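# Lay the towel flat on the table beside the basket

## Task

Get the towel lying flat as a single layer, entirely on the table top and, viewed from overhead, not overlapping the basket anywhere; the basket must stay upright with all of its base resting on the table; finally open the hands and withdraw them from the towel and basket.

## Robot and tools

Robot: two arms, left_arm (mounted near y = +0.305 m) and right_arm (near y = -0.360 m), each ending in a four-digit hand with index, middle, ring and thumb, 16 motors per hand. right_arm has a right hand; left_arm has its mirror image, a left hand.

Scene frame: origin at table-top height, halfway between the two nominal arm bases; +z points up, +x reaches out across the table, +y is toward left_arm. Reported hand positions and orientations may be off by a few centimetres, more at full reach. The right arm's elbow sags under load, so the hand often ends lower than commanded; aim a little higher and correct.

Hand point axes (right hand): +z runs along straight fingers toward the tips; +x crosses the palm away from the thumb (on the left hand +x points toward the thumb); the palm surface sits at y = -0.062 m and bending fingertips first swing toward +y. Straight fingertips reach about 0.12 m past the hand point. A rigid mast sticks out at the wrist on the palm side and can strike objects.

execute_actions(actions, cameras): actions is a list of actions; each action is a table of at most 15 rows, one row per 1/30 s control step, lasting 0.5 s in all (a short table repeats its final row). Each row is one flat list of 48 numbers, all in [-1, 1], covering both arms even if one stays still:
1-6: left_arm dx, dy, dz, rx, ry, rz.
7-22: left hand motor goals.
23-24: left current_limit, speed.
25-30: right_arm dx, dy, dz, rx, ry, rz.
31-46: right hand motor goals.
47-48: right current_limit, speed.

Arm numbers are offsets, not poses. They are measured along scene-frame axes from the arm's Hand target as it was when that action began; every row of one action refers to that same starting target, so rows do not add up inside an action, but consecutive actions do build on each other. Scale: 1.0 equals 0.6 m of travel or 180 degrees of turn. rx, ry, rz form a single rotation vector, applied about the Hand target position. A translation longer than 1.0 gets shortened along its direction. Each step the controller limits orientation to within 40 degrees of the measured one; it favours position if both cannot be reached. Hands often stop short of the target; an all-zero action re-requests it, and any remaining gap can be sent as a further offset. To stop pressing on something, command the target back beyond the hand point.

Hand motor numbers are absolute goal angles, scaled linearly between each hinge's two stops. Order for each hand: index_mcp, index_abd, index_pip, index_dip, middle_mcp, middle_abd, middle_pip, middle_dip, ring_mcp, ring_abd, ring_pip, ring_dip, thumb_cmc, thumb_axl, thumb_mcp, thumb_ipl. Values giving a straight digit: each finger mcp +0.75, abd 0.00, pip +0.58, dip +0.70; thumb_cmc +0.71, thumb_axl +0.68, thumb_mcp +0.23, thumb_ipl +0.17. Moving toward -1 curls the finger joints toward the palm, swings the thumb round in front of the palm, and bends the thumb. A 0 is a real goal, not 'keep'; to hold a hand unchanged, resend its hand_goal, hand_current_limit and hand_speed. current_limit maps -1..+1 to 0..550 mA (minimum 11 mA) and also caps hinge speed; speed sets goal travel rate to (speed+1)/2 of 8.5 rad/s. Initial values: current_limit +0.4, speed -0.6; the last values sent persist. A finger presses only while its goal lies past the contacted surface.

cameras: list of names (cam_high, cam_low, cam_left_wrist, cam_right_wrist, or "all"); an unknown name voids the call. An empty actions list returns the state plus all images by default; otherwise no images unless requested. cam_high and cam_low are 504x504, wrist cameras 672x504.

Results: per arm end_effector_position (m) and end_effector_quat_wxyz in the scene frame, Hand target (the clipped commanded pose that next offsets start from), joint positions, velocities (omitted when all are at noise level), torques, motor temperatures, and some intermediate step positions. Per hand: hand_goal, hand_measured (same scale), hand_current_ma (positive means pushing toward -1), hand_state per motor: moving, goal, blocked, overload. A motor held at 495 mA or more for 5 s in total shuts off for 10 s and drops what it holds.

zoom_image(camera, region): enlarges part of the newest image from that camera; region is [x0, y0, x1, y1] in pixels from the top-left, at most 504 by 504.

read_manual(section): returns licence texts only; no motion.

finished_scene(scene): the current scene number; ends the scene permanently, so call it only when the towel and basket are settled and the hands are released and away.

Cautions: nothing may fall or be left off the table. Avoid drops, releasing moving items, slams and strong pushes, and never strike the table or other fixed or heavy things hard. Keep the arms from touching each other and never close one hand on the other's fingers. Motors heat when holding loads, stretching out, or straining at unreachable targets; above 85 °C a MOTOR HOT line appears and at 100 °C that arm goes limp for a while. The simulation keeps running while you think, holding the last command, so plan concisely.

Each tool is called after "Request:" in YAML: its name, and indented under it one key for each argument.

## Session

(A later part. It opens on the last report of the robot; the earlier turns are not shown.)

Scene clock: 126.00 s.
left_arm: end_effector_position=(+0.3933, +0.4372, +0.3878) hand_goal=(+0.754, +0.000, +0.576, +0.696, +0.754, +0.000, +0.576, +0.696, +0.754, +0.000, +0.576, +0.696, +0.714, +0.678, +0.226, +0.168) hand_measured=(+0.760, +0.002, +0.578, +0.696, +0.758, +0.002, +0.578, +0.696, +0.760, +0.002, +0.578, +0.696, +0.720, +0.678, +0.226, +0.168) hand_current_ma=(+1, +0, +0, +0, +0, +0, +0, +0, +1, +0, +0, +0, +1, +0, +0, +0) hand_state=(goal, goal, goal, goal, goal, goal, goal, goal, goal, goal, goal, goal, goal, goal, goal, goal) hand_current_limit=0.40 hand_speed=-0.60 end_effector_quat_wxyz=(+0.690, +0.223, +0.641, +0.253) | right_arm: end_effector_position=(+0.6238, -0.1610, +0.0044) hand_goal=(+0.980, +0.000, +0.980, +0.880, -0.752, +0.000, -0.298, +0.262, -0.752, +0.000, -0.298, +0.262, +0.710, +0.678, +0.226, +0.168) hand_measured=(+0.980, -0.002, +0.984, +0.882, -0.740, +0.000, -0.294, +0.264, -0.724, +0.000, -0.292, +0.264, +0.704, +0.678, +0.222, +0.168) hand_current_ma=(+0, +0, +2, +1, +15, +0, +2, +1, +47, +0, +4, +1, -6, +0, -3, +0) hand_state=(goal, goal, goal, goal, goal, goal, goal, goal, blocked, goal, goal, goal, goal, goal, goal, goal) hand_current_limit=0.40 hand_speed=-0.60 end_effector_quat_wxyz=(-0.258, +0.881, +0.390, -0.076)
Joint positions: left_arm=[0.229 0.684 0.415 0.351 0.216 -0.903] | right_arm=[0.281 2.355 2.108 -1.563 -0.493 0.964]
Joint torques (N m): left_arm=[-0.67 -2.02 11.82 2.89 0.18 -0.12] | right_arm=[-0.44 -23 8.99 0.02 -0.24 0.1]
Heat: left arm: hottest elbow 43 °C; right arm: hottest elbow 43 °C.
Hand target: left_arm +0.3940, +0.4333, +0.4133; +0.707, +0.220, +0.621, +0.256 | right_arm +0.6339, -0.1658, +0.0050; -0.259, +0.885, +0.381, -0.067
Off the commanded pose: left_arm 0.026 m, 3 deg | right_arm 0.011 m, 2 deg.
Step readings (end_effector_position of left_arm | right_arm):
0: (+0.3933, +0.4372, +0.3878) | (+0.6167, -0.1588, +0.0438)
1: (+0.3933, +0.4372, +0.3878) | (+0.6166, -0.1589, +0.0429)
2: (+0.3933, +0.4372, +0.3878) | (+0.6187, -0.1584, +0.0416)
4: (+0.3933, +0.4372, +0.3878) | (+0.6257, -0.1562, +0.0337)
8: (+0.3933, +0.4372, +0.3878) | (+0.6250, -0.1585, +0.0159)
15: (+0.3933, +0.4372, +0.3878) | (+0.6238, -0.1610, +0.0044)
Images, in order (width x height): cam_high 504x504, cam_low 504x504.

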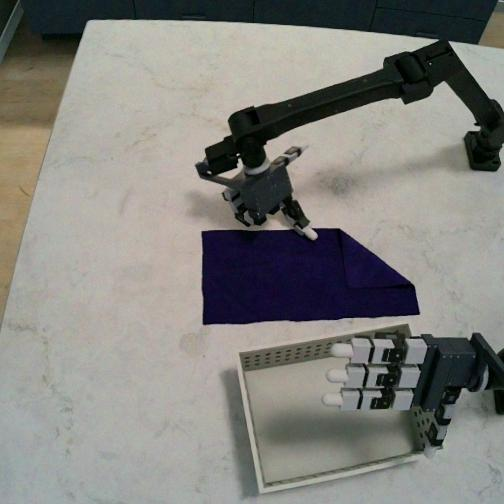

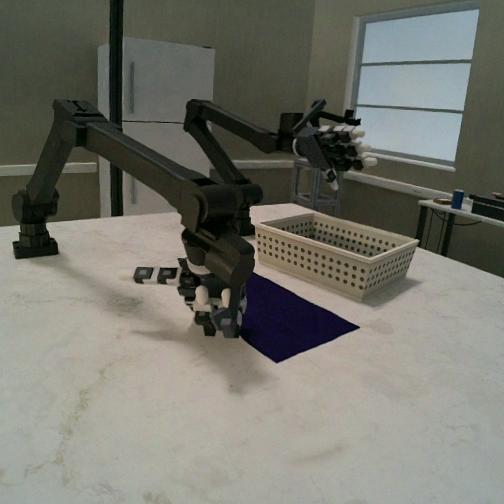

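Request:
execute_actions:
  actions:
    - [[0,0,0,0,0,0,0.754,0,0.576,0.696,0.754,0,0.576,0.696,0.754,0,0.576,0.696,0.714,0.678,0.226,0.168,0.4,-0.6,-0.1,0,0,0,0,0,0.98,0,0.98,0.88,-0.753,0,-0.299,0.261,-0.753,0,-0.299,0.261,0.71,0.678,0.226,0.168,0.4,-0.6]]
    - [[0,0,0,0,0,0,0.754,0,0.576,0.696,0.754,0,0.576,0.696,0.754,0,0.576,0.696,0.714,0.678,0.226,0.168,0.4,-0.6,-0.06,0.01,0,0,0,0,0.98,0,0.98,0.88,-0.753,0,-0.299,0.261,-0.753,0,-0.299,0.261,0.71,0.678,0.226,0.168,0.4,-0.6]]
  cameras: ["cam_high","cam_low"]

Request:
zoom_image:
  camera: "cam_high"
  region: [270, 160, 420, 300]

Scene clock: 132.13 s.
left_arm: end_effector_position=(+0.3933, +0.4372, +0.3878) hand_goal=(+0.754, +0.000, +0.576, +0.696, +0.754, +0.000, +0.576, +0.696, +0.754, +0.000, +0.576, +0.696, +0.714, +0.678, +0.226, +0.168) hand_measured=(+0.760, +0.002, +0.578, +0.696, +0.758, +0.002, +0.578, +0.696, +0.760, +0.002, +0.578, +0.696, +0.720, +0.678, +0.226, +0.168) hand_current_ma=(+1, +0, +0, +0, +0, +0, +0, +0, +1, +0, +0, +0, +1, +0, +0, +0) hand_state=(goal, goal, goal, goal, goal, goal, goal, goal, goal, goal, goal, goal, goal, goal, goal, goal) hand_current_limit=0.40 hand_speed=-0.60 end_effector_quat_wxyz=(+0.690, +0.223, +0.641, +0.253) | right_arm: end_effector_position=(+0.5347, -0.1614, +0.0023) hand_goal=(+0.980, +0.000, +0.980, +0.880, -0.752, +0.000, -0.298, +0.262, -0.752, +0.000, -0.298, +0.262, +0.710, +0.678, +0.226, +0.168) hand_measured=(+0.984, +0.002, +0.986, +0.884, -0.740, +0.000, -0.294, +0.264, -0.724, +0.002, -0.292, +0.264, +0.700, +0.678, +0.222, +0.168) hand_current_ma=(+3, +1, +4, +2, +14, +0, +2, +1, +47, +0, +4, +1, -9, +0, -3, +0) hand_state=(goal, goal, goal, goal, goal, goal, goal, goal, blocked, goal, goal, goal, goal, goal, goal, goal) hand_current_limit=0.40 hand_speed=-0.60 end_effector_quat_wxyz=(-0.260, +0.882, +0.387, -0.074)
Joint positions: left_arm=[0.229 0.684 0.415 0.351 0.216 -0.903] | right_arm=[0.321 2.113 1.667 -1.338 -0.507 1.016]
Joint torques (N m): left_arm=[-0.62 -2.08 11.82 2.88 0.18 -0.12] | right_arm=[0.44 -21.13 6.86 0.29 -0.17 0.15]
Heat: left arm: hottest elbow 43 °C; right arm: hottest elbow 43 °C.
Hand target: left_arm +0.3940, +0.4333, +0.4133; +0.707, +0.220, +0.621, +0.256 | right_arm +0.5379, -0.1598, +0.0050; -0.259, +0.885, +0.381, -0.067
Off the commanded pose: left_arm 0.026 m, 3 deg | right_arm 0.005 m, 1 deg.
Step readings (end_effector_position of left_arm | right_arm):
0: (+0.3933, +0.4372, +0.3878) | (+0.6238, -0.1610, +0.0044)
1: (+0.3933, +0.4372, +0.3878) | (+0.6210, -0.1612, +0.0015)
2: (+0.3933, +0.4372, +0.3878) | (+0.6099, -0.1622, -0.0004)
4: (+0.3933, +0.4372, +0.3878) | (+0.5759, -0.1757, -0.0024)
8: (+0.3933, +0.4372, +0.3878) | (+0.5631, -0.1788, -0.0017)
15: (+0.3933, +0.4372, +0.3878) | (+0.5682, -0.1762, -0.0007)
16: (+0.3933, +0.4372, +0.3878) | (+0.5675, -0.1752, -0.0026)
17: (+0.3933, +0.4372, +0.3878) | (+0.5622, -0.1751, -0.0022)
19: (+0.3933, +0.4372, +0.3878) | (+0.5445, -0.1790, -0.0004)
23: (+0.3933, +0.4372, +0.3878) | (+0.5336, -0.1722, +0.0029)
30: (+0.3933, +0.4372, +0.3878) | (+0.5345, -0.1605, +0.0023)
Images, in order (width x height): cam_high 504x504, cam_low 504x504.

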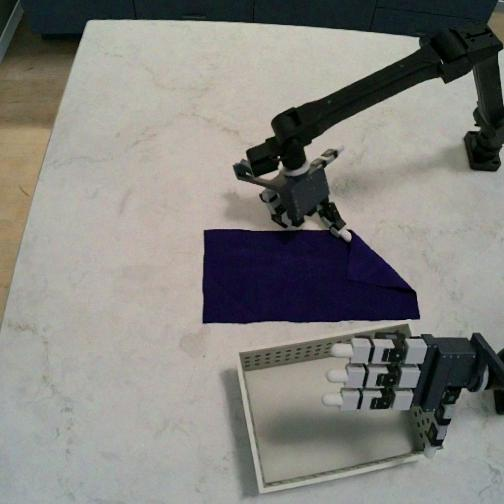

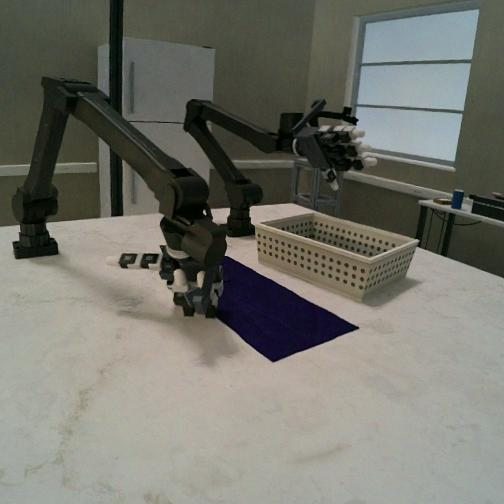

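Scaled by 3.360 from the camera's 504x504 image, which has a finer 720x720 frame.

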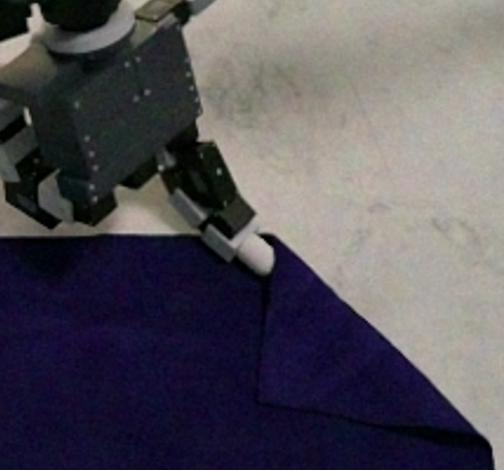

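Request:
execute_actions:
  actions:
    - [[0,0,0,0,0,0,0.754,0,0.576,0.696,0.754,0,0.576,0.696,0.754,0,0.576,0.696,0.714,0.678,0.226,0.168,0.4,-0.6,-0.04,0.08,0.005,0,0,0,0.98,0,0.98,0.88,-0.753,0,-0.299,0.261,-0.753,0,-0.299,0.261,0.71,0.678,0.226,0.168,0.4,-0.6]]
  cameras: ["cam_high"]

Request:
zoom_image:
  camera: "cam_high"
  region: [270, 160, 420, 300]

Scene clock: 136.87 s.
left_arm: end_effector_position=(+0.3933, +0.4372, +0.3878) hand_goal=(+0.754, +0.000, +0.576, +0.696, +0.754, +0.000, +0.576, +0.696, +0.754, +0.000, +0.576, +0.696, +0.714, +0.678, +0.226, +0.168) hand_measured=(+0.760, +0.002, +0.578, +0.696, +0.758, +0.002, +0.578, +0.696, +0.760, +0.002, +0.578, +0.696, +0.720, +0.678, +0.226, +0.168) hand_current_ma=(+1, +0, +0, +0, +0, +0, +0, +0, +1, +0, +0, +0, +1, +0, +0, +0) hand_state=(goal, goal, goal, goal, goal, goal, goal, goal, goal, goal, goal, goal, goal, goal, goal, goal) hand_current_limit=0.40 hand_speed=-0.60 end_effector_quat_wxyz=(+0.690, +0.223, +0.641, +0.253) | right_arm: end_effector_position=(+0.5053, -0.1075, +0.0023) hand_goal=(+0.980, +0.000, +0.980, +0.880, -0.752, +0.000, -0.298, +0.262, -0.752, +0.000, -0.298, +0.262, +0.710, +0.678, +0.226, +0.168) hand_measured=(+0.982, +0.004, +0.986, +0.882, -0.740, +0.000, -0.294, +0.264, -0.724, +0.002, -0.292, +0.264, +0.700, +0.678, +0.222, +0.168) hand_current_ma=(+1, +2, +4, +1, +14, +0, +2, +1, +47, +0, +4, +1, -9, +0, -3, +0) hand_state=(goal, goal, goal, goal, goal, goal, goal, goal, blocked, goal, goal, goal, goal, goal, goal, goal) hand_current_limit=0.40 hand_speed=-0.60 end_effector_quat_wxyz=(-0.258, +0.880, +0.391, -0.082)
Joint positions: left_arm=[0.229 0.684 0.415 0.351 0.216 -0.903] | right_arm=[0.423 2.094 1.637 -1.289 -0.521 1.117]
Joint torques (N m): left_arm=[-0.62 -2.08 11.82 2.89 0.18 -0.12] | right_arm=[-0.62 -21.54 6.67 0.29 -0.23 0.16]
Heat: left arm: hottest elbow 43 °C; right arm: hottest elbow 43 °C.
Hand target: left_arm +0.3940, +0.4333, +0.4133; +0.707, +0.220, +0.621, +0.256 | right_arm +0.5139, -0.1118, +0.0080; -0.259, +0.885, +0.381, -0.067
Off the commanded pose: left_arm 0.026 m, 3 deg | right_arm 0.011 m, 2 deg.
Step readings (end_effector_position of left_arm | right_arm):
0: (+0.3933, +0.4372, +0.3878) | (+0.5347, -0.1614, +0.0023)
1: (+0.3933, +0.4372, +0.3878) | (+0.5338, -0.1611, +0.0016)
2: (+0.3933, +0.4372, +0.3878) | (+0.5316, -0.1578, +0.0010)
4: (+0.3933, +0.4372, +0.3878) | (+0.5245, -0.1479, +0.0013)
8: (+0.3933, +0.4372, +0.3878) | (+0.5124, -0.1203, +0.0022)
15: (+0.3933, +0.4372, +0.3878) | (+0.5041, -0.1041, +0.0023)
Images, in order (width x height): cam_high 504x504.

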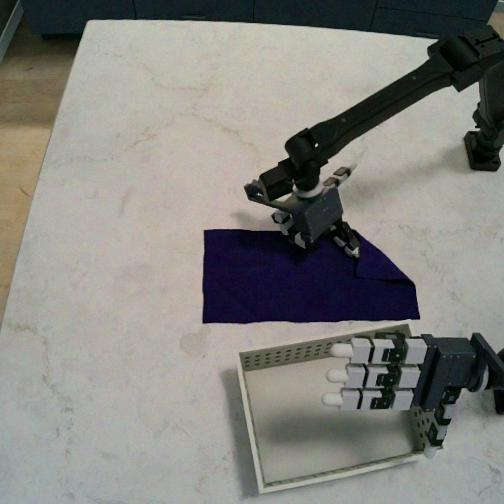

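Scaled by 3.360 from the camera's 504x504 image, which has a finer 720x720 frame.

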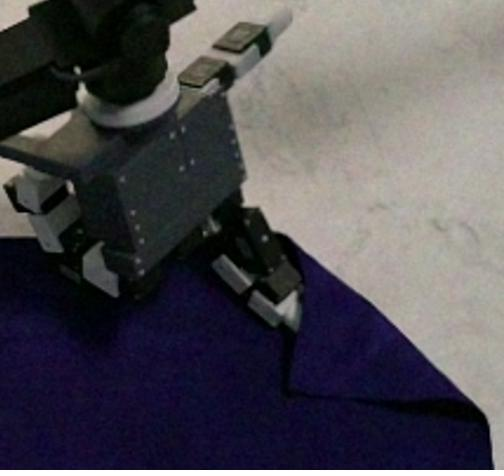

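Request:
execute_actions:
  actions:
    - [[0,0,0,0,0,0,0.754,0,0.576,0.696,0.754,0,0.576,0.696,0.754,0,0.576,0.696,0.714,0.678,0.226,0.168,0.4,-0.6,-0.055,0.05,0.005,0,0,0,0.98,0,0.98,0.88,-0.753,0,-0.299,0.261,-0.753,0,-0.299,0.261,0.71,0.678,0.226,0.168,0.4,-0.6]]
  cameras: ["cam_high","cam_low"]

Request:
zoom_image:
  camera: "cam_high"
  region: [270, 160, 420, 300]

Scene clock: 142.03 s.
left_arm: end_effector_position=(+0.3933, +0.4372, +0.3878) hand_goal=(+0.754, +0.000, +0.576, +0.696, +0.754, +0.000, +0.576, +0.696, +0.754, +0.000, +0.576, +0.696, +0.714, +0.678, +0.226, +0.168) hand_measured=(+0.760, +0.002, +0.578, +0.696, +0.758, +0.002, +0.578, +0.696, +0.760, +0.002, +0.578, +0.696, +0.720, +0.678, +0.226, +0.168) hand_current_ma=(+1, +0, +0, +0, +0, +0, +0, +0, +1, +0, +0, +0, +1, +0, +0, +0) hand_state=(goal, goal, goal, goal, goal, goal, goal, goal, goal, goal, goal, goal, goal, goal, goal, goal) hand_current_limit=0.40 hand_speed=-0.60 end_effector_quat_wxyz=(+0.690, +0.223, +0.641, +0.253) | right_arm: end_effector_position=(+0.4729, -0.0804, +0.0046) hand_goal=(+0.980, +0.000, +0.980, +0.880, -0.752, +0.000, -0.298, +0.262, -0.752, +0.000, -0.298, +0.262, +0.710, +0.678, +0.226, +0.168) hand_measured=(+0.974, +0.002, +0.980, +0.882, -0.740, +0.000, -0.294, +0.264, -0.724, +0.002, -0.292, +0.264, +0.700, +0.678, +0.222, +0.168) hand_current_ma=(-5, +1, +0, +1, +14, +0, +2, +1, +47, +0, +4, +1, -9, +0, -3, +0) hand_state=(goal, goal, goal, goal, goal, goal, goal, goal, blocked, goal, goal, goal, goal, goal, goal, goal) hand_current_limit=0.40 hand_speed=-0.60 end_effector_quat_wxyz=(-0.257, +0.880, +0.390, -0.081)
Joint positions: left_arm=[0.229 0.684 0.415 0.351 0.216 -0.903] | right_arm=[0.489 2.044 1.558 -1.221 -0.53 1.195]
Joint torques (N m): left_arm=[-0.62 -2.14 11.82 2.89 0.18 -0.13] | right_arm=[-0.21 -20.78 6.72 0.32 -0.24 0.16]
Heat: left arm: hottest elbow 43 °C; right arm: hottest elbow 43 °C.
Hand target: left_arm +0.3940, +0.4333, +0.4133; +0.707, +0.220, +0.621, +0.256 | right_arm +0.4809, -0.0818, +0.0110; -0.259, +0.885, +0.381, -0.067
Off the commanded pose: left_arm 0.026 m, 3 deg | right_arm 0.010 m, 2 deg.
Step readings (end_effector_position of left_arm | right_arm):
0: (+0.3933, +0.4372, +0.3878) | (+0.5053, -0.1075, +0.0023)
1: (+0.3933, +0.4372, +0.3878) | (+0.5050, -0.1072, +0.0013)
2: (+0.3933, +0.4372, +0.3878) | (+0.5024, -0.1055, +0.0005)
4: (+0.3933, +0.4372, +0.3878) | (+0.4905, -0.1056, +0.0017)
8: (+0.3933, +0.4372, +0.3878) | (+0.4782, -0.0915, +0.0047)
15: (+0.3933, +0.4372, +0.3878) | (+0.4738, -0.0798, +0.0045)
Images, in order (width x height): cam_high 504x504, cam_low 504x504.

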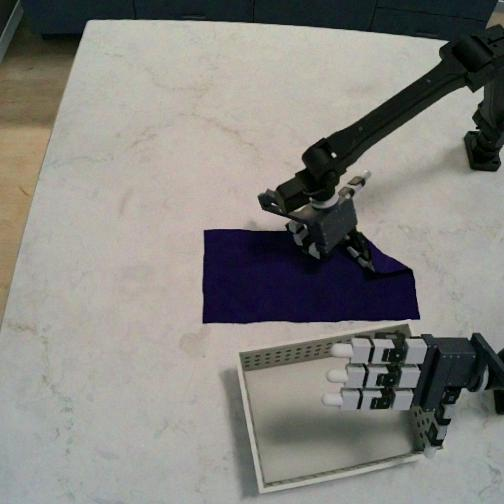

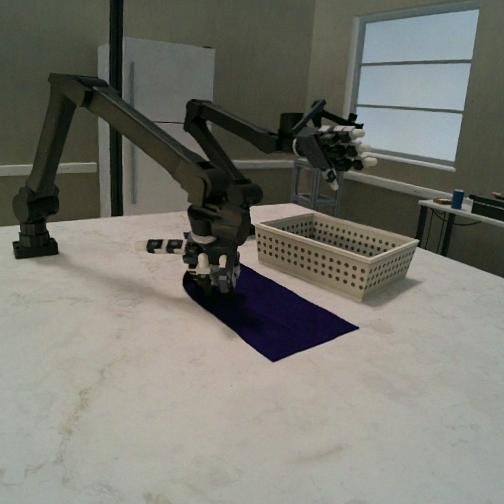

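Scaled by 3.360 from the camera's 504x504 image, which has a finer 720x720 frame.

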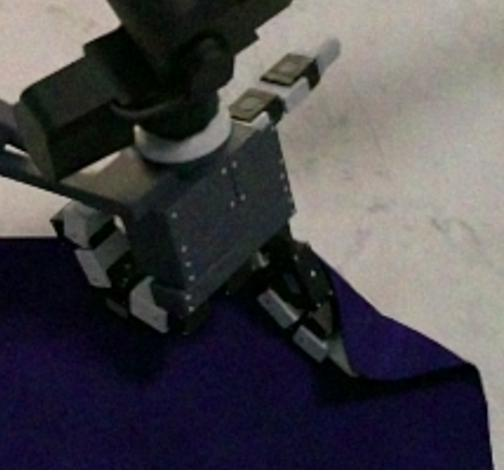

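Request:
execute_actions:
  actions:
    - [[0,0,0,0,0,0,0.754,0,0.576,0.696,0.754,0,0.576,0.696,0.754,0,0.576,0.696,0.714,0.678,0.226,0.168,0.4,-0.6,-0.09,-0.07,0.025,0,0,0,0.98,0,0.98,0.88,-0.753,0,-0.299,0.261,-0.753,0,-0.299,0.261,0.71,0.678,0.226,0.168,0.4,-0.6]]
  cameras: ["cam_high"]

Request:
zoom_image:
  camera: "cam_high"
  region: [280, 150, 450, 310]

Scene clock: 148.07 s.
left_arm: end_effector_position=(+0.3933, +0.4372, +0.3878) hand_goal=(+0.754, +0.000, +0.576, +0.696, +0.754, +0.000, +0.576, +0.696, +0.754, +0.000, +0.576, +0.696, +0.714, +0.678, +0.226, +0.168) hand_measured=(+0.760, +0.002, +0.578, +0.696, +0.758, +0.002, +0.578, +0.696, +0.760, +0.002, +0.578, +0.696, +0.720, +0.678, +0.226, +0.168) hand_current_ma=(+1, +0, +0, +0, +0, +0, +0, +0, +1, +0, +0, +0, +1, +0, +0, +0) hand_state=(goal, goal, goal, goal, goal, goal, goal, goal, goal, goal, goal, goal, goal, goal, goal, goal) hand_current_limit=0.40 hand_speed=-0.60 end_effector_quat_wxyz=(+0.690, +0.223, +0.641, +0.253) | right_arm: end_effector_position=(+0.4158, -0.1288, +0.0206) hand_goal=(+0.980, +0.000, +0.980, +0.880, -0.752, +0.000, -0.298, +0.262, -0.752, +0.000, -0.298, +0.262, +0.710, +0.678, +0.226, +0.168) hand_measured=(+0.972, -0.002, +0.980, +0.882, -0.740, +0.000, -0.294, +0.264, -0.724, +0.002, -0.292, +0.264, +0.702, +0.678, +0.222, +0.168) hand_current_ma=(-7, +0, +0, +1, +14, +0, +2, +1, +47, +0, +4, +1, -7, +0, -3, +0) hand_state=(goal, goal, goal, goal, goal, goal, goal, goal, blocked, goal, goal, goal, goal, goal, goal, goal) hand_current_limit=0.40 hand_speed=-0.60 end_effector_quat_wxyz=(-0.257, +0.886, +0.377, -0.080)
Joint positions: left_arm=[0.229 0.684 0.415 0.351 0.216 -0.903] | right_arm=[0.459 1.861 1.312 -1.164 -0.529 1.192]
Joint torques (N m): left_arm=[-0.62 -2.14 11.84 2.88 0.18 -0.12] | right_arm=[-0.44 -16.5 7.73 0.32 -0.17 -0.08]
Heat: left arm: hottest elbow 43 °C; right arm: hottest elbow 43 °C.
Hand target: left_arm +0.3940, +0.4333, +0.4133; +0.707, +0.220, +0.621, +0.256 | right_arm +0.4269, -0.1238, +0.0260; -0.259, +0.885, +0.381, -0.067
Off the commanded pose: left_arm 0.026 m, 3 deg | right_arm 0.013 m, 2 deg.
Step readings (end_effector_position of left_arm | right_arm):
0: (+0.3933, +0.4372, +0.3878) | (+0.4729, -0.0804, +0.0046)
1: (+0.3933, +0.4372, +0.3878) | (+0.4720, -0.0808, +0.0035)
2: (+0.3933, +0.4372, +0.3878) | (+0.4611, -0.0876, +0.0022)
4: (+0.3933, +0.4372, +0.3878) | (+0.4263, -0.1103, +0.0059)
8: (+0.3933, +0.4372, +0.3878) | (+0.4076, -0.1263, +0.0184)
15: (+0.3933, +0.4372, +0.3878) | (+0.4151, -0.1283, +0.0219)
Images, in order (width x height): cam_high 504x504.

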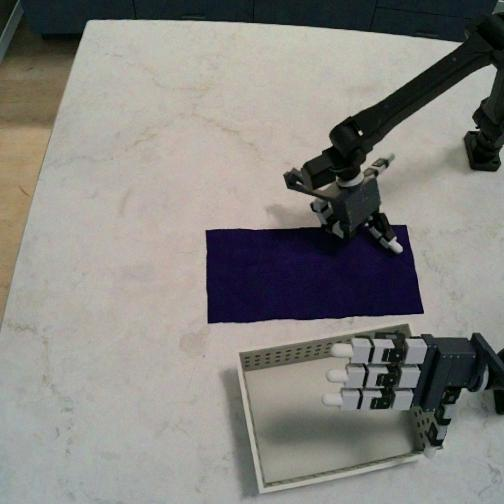

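Scaled by 2.965 from the camera's 504x504 image, which has a finer 720x720 frame.

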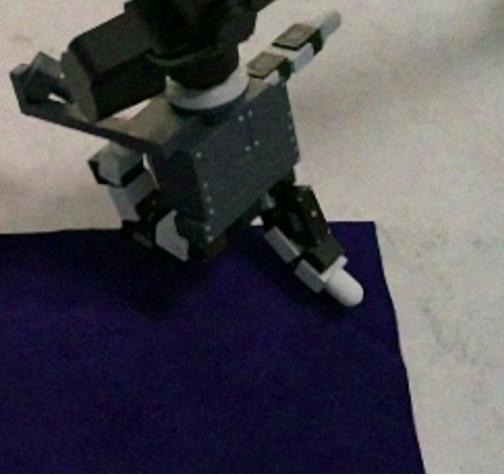

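Request:
execute_actions:
  actions:
    - [[0,0,0,0,0,0,0.754,0,0.576,0.696,0.754,0,0.576,0.696,0.754,0,0.576,0.696,0.714,0.678,0.226,0.168,0.4,-0.6,0.02,-0.02,0.15,0,0,0,0.98,0,0.98,0.88,-0.753,0,-0.299,0.261,-0.753,0,-0.299,0.261,0.71,0.678,0.226,0.168,0.4,-0.6]]
    - [[0,0,0,0,0,0,0.754,0,0.576,0.696,0.754,0,0.576,0.696,0.754,0,0.576,0.696,0.714,0.678,0.226,0.168,0.4,-0.6,0.1,-0.15,0.1,0,0,0,0.98,0,0.98,0.88,-0.753,0,-0.299,0.261,-0.753,0,-0.299,0.261,0.71,0.678,0.226,0.168,0.4,-0.6]]
    - [[0,0,0,0,0,0,0.754,0,0.576,0.696,0.754,0,0.576,0.696,0.754,0,0.576,0.696,0.714,0.678,0.226,0.168,0.4,-0.6,0.12,-0.2,0,0,0,0,0.754,0,0.576,0.696,0.754,0,0.576,0.696,0.754,0,0.576,0.696,0.71,0.678,0.226,0.168,0.4,-0.6]]
  cameras: ["all"]

Request:
zoom_image:
  camera: "cam_high"
  region: [195, 210, 440, 360]

Request:
zoom_image:
  camera: "cam_low"
  region: [120, 230, 380, 370]

Request:
zoom_image:
  camera: "cam_high"
  region: [370, 205, 440, 335]

Scene clock: 161.43 s.
left_arm: end_effector_position=(+0.3933, +0.4372, +0.3878) hand_goal=(+0.754, +0.000, +0.576, +0.696, +0.754, +0.000, +0.576, +0.696, +0.754, +0.000, +0.576, +0.696, +0.714, +0.678, +0.226, +0.168) hand_measured=(+0.760, +0.002, +0.578, +0.696, +0.758, +0.002, +0.578, +0.696, +0.760, +0.002, +0.578, +0.696, +0.720, +0.678, +0.226, +0.168) hand_current_ma=(+1, +0, +0, +0, +0, +0, +0, +0, +1, +0, +0, +0, +1, +0, +0, +0) hand_state=(goal, goal, goal, goal, goal, goal, goal, goal, goal, goal, goal, goal, goal, goal, goal, goal) hand_current_limit=0.40 hand_speed=-0.60 end_effector_quat_wxyz=(+0.690, +0.223, +0.641, +0.253) | right_arm: end_effector_position=(+0.5580, -0.3405, +0.1617) hand_goal=(+0.754, +0.000, +0.576, +0.696, +0.754, +0.000, +0.576, +0.696, +0.754, +0.000, +0.576, +0.696, +0.710, +0.678, +0.226, +0.168) hand_measured=(+0.746, +0.000, +0.576, +0.698, +0.742, +0.000, +0.574, +0.694, +0.740, +0.002, +0.574, +0.694, +0.706, +0.678, +0.220, +0.168) hand_current_ma=(-6, +0, +0, +1, -14, +0, -1, -1, -16, +0, -1, -1, -3, +0, -5, +0) hand_state=(goal, goal, goal, goal, goal, goal, goal, goal, goal, goal, goal, goal, goal, goal, goal, goal) hand_current_limit=0.40 hand_speed=-0.60 end_effector_quat_wxyz=(-0.231, +0.898, +0.374, -0.029)
Joint positions: left_arm=[0.229 0.684 0.415 0.351 0.216 -0.903] | right_arm=[0.028 1.921 1.796 -1.68 -0.412 0.766]
Joint torques (N m): left_arm=[-0.62 -2.02 11.82 2.89 0.18 -0.13] | right_arm=[-0.38 -18.67 10.1 -0.69 -0.32 -0.17]
Heat: left arm: hottest elbow 43 °C; right arm: hottest elbow 43 °C.
Hand target: left_arm +0.3940, +0.4333, +0.4133; +0.707, +0.220, +0.621, +0.256 | right_arm +0.5709, -0.3458, +0.1760; -0.259, +0.885, +0.381, -0.067
Off the commanded pose: left_arm 0.026 m, 3 deg | right_arm 0.020 m, 6 deg.
joint sent to its limit (right arm) — joint 4 (wrist pitch), lower limit. The joint targets are off in position and orientation.
Step readings (end_effector_position of left_arm | right_arm):
0: (+0.3933, +0.4372, +0.3878) | (+0.4158, -0.1288, +0.0206)
1: (+0.3933, +0.4372, +0.3878) | (+0.4146, -0.1300, +0.0255)
2: (+0.3933, +0.4372, +0.3878) | (+0.4084, -0.1338, +0.0326)
4: (+0.3933, +0.4372, +0.3878) | (+0.4035, -0.1395, +0.0566)
8: (+0.3933, +0.4372, +0.3878) | (+0.4222, -0.1369, +0.1003)
15: (+0.3933, +0.4372, +0.3878) | (+0.4337, -0.1390, +0.1163)
16: (+0.3933, +0.4372, +0.3878) | (+0.4344, -0.1433, +0.1196)
17: (+0.3933, +0.4372, +0.3878) | (+0.4315, -0.1505, +0.1252)
19: (+0.3933, +0.4372, +0.3878) | (+0.4441, -0.1819, +0.1425)
23: (+0.3933, +0.4372, +0.3878) | (+0.4896, -0.2397, +0.1746)
30: (+0.3933, +0.4372, +0.3878) | (+0.4956, -0.2491, +0.1803)
31: (+0.3933, +0.4372, +0.3878) | (+0.4965, -0.2487, +0.1788)
32: (+0.3933, +0.4372, +0.3878) | (+0.5022, -0.2510, +0.1788)
34: (+0.3933, +0.4372, +0.3878) | (+0.5248, -0.2774, +0.1757)
38: (+0.3933, +0.4372, +0.3878) | (+0.5526, -0.3501, +0.1675)
45: (+0.3933, +0.4372, +0.3878) | (+0.5565, -0.3761, +0.1618)

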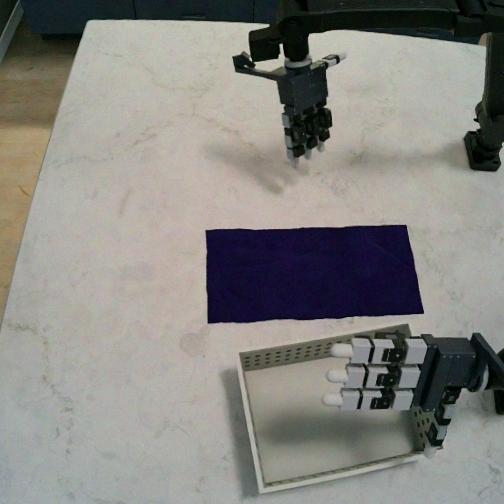

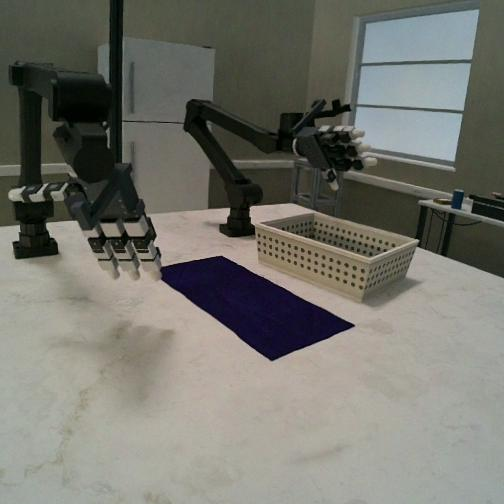

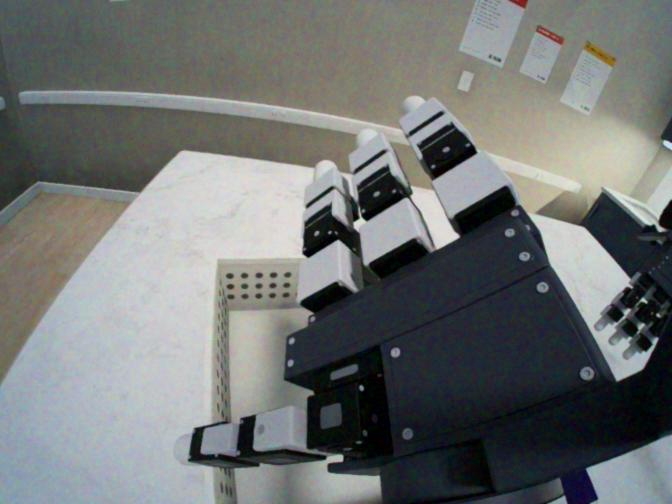

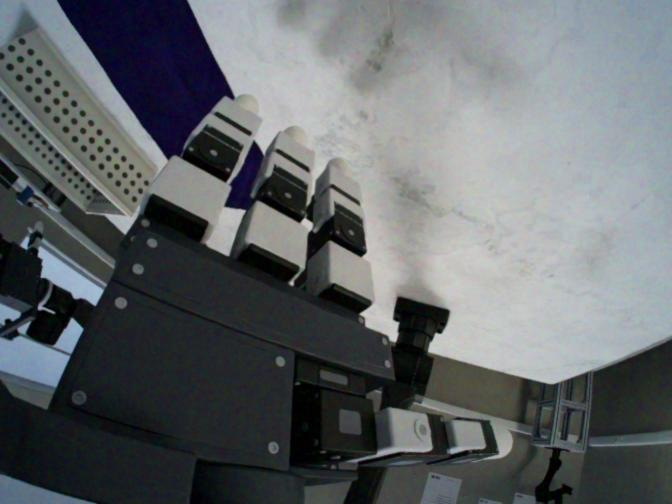

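Scaled by 2.057 from the camera's 504x504 image, which has a finer 720x720 frame.

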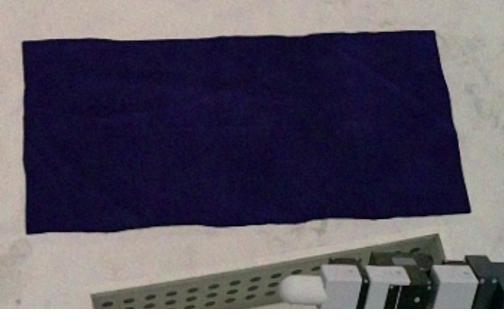

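Scaled by 1.938 from the camera's 504x504 image, which has a finer 720x720 frame.

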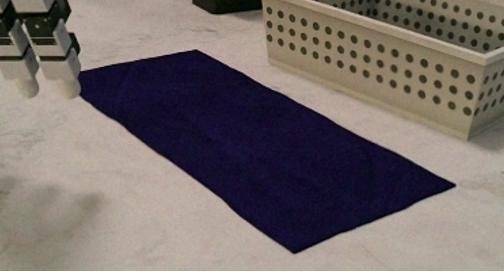

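Scaled by 3.877 from the camera's 504x504 image, which has a finer 720x720 frame.

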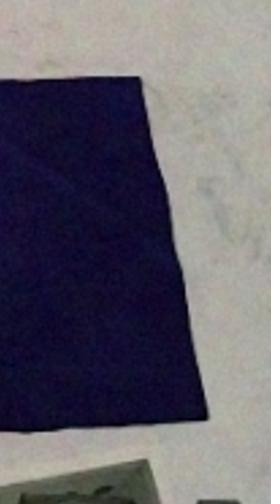

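Request:
zoom_image:
  camera: "cam_low"
  region: [140, 240, 260, 310]

Request:
zoom_image:
  camera: "cam_right_wrist"
  region: [50, 0, 300, 220]

Scaled by 4.200 from the camera's 504x504 image, which has a finer 720x720 frame.

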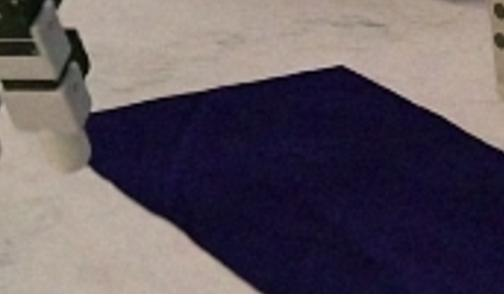

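Scaled by 2.016 from the camera's 672x504 image, which has a finer 960x720 frame.

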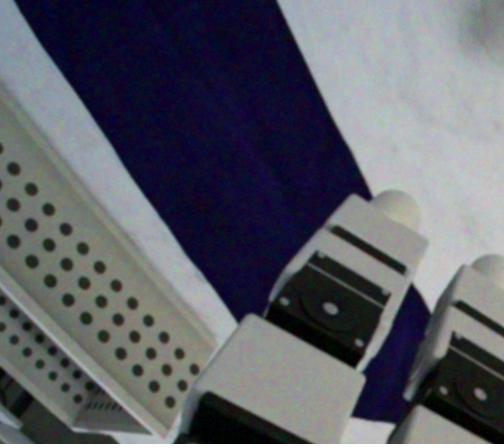

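Request:
finished_scene:
  scene: 2

The scene is finished: the task was done.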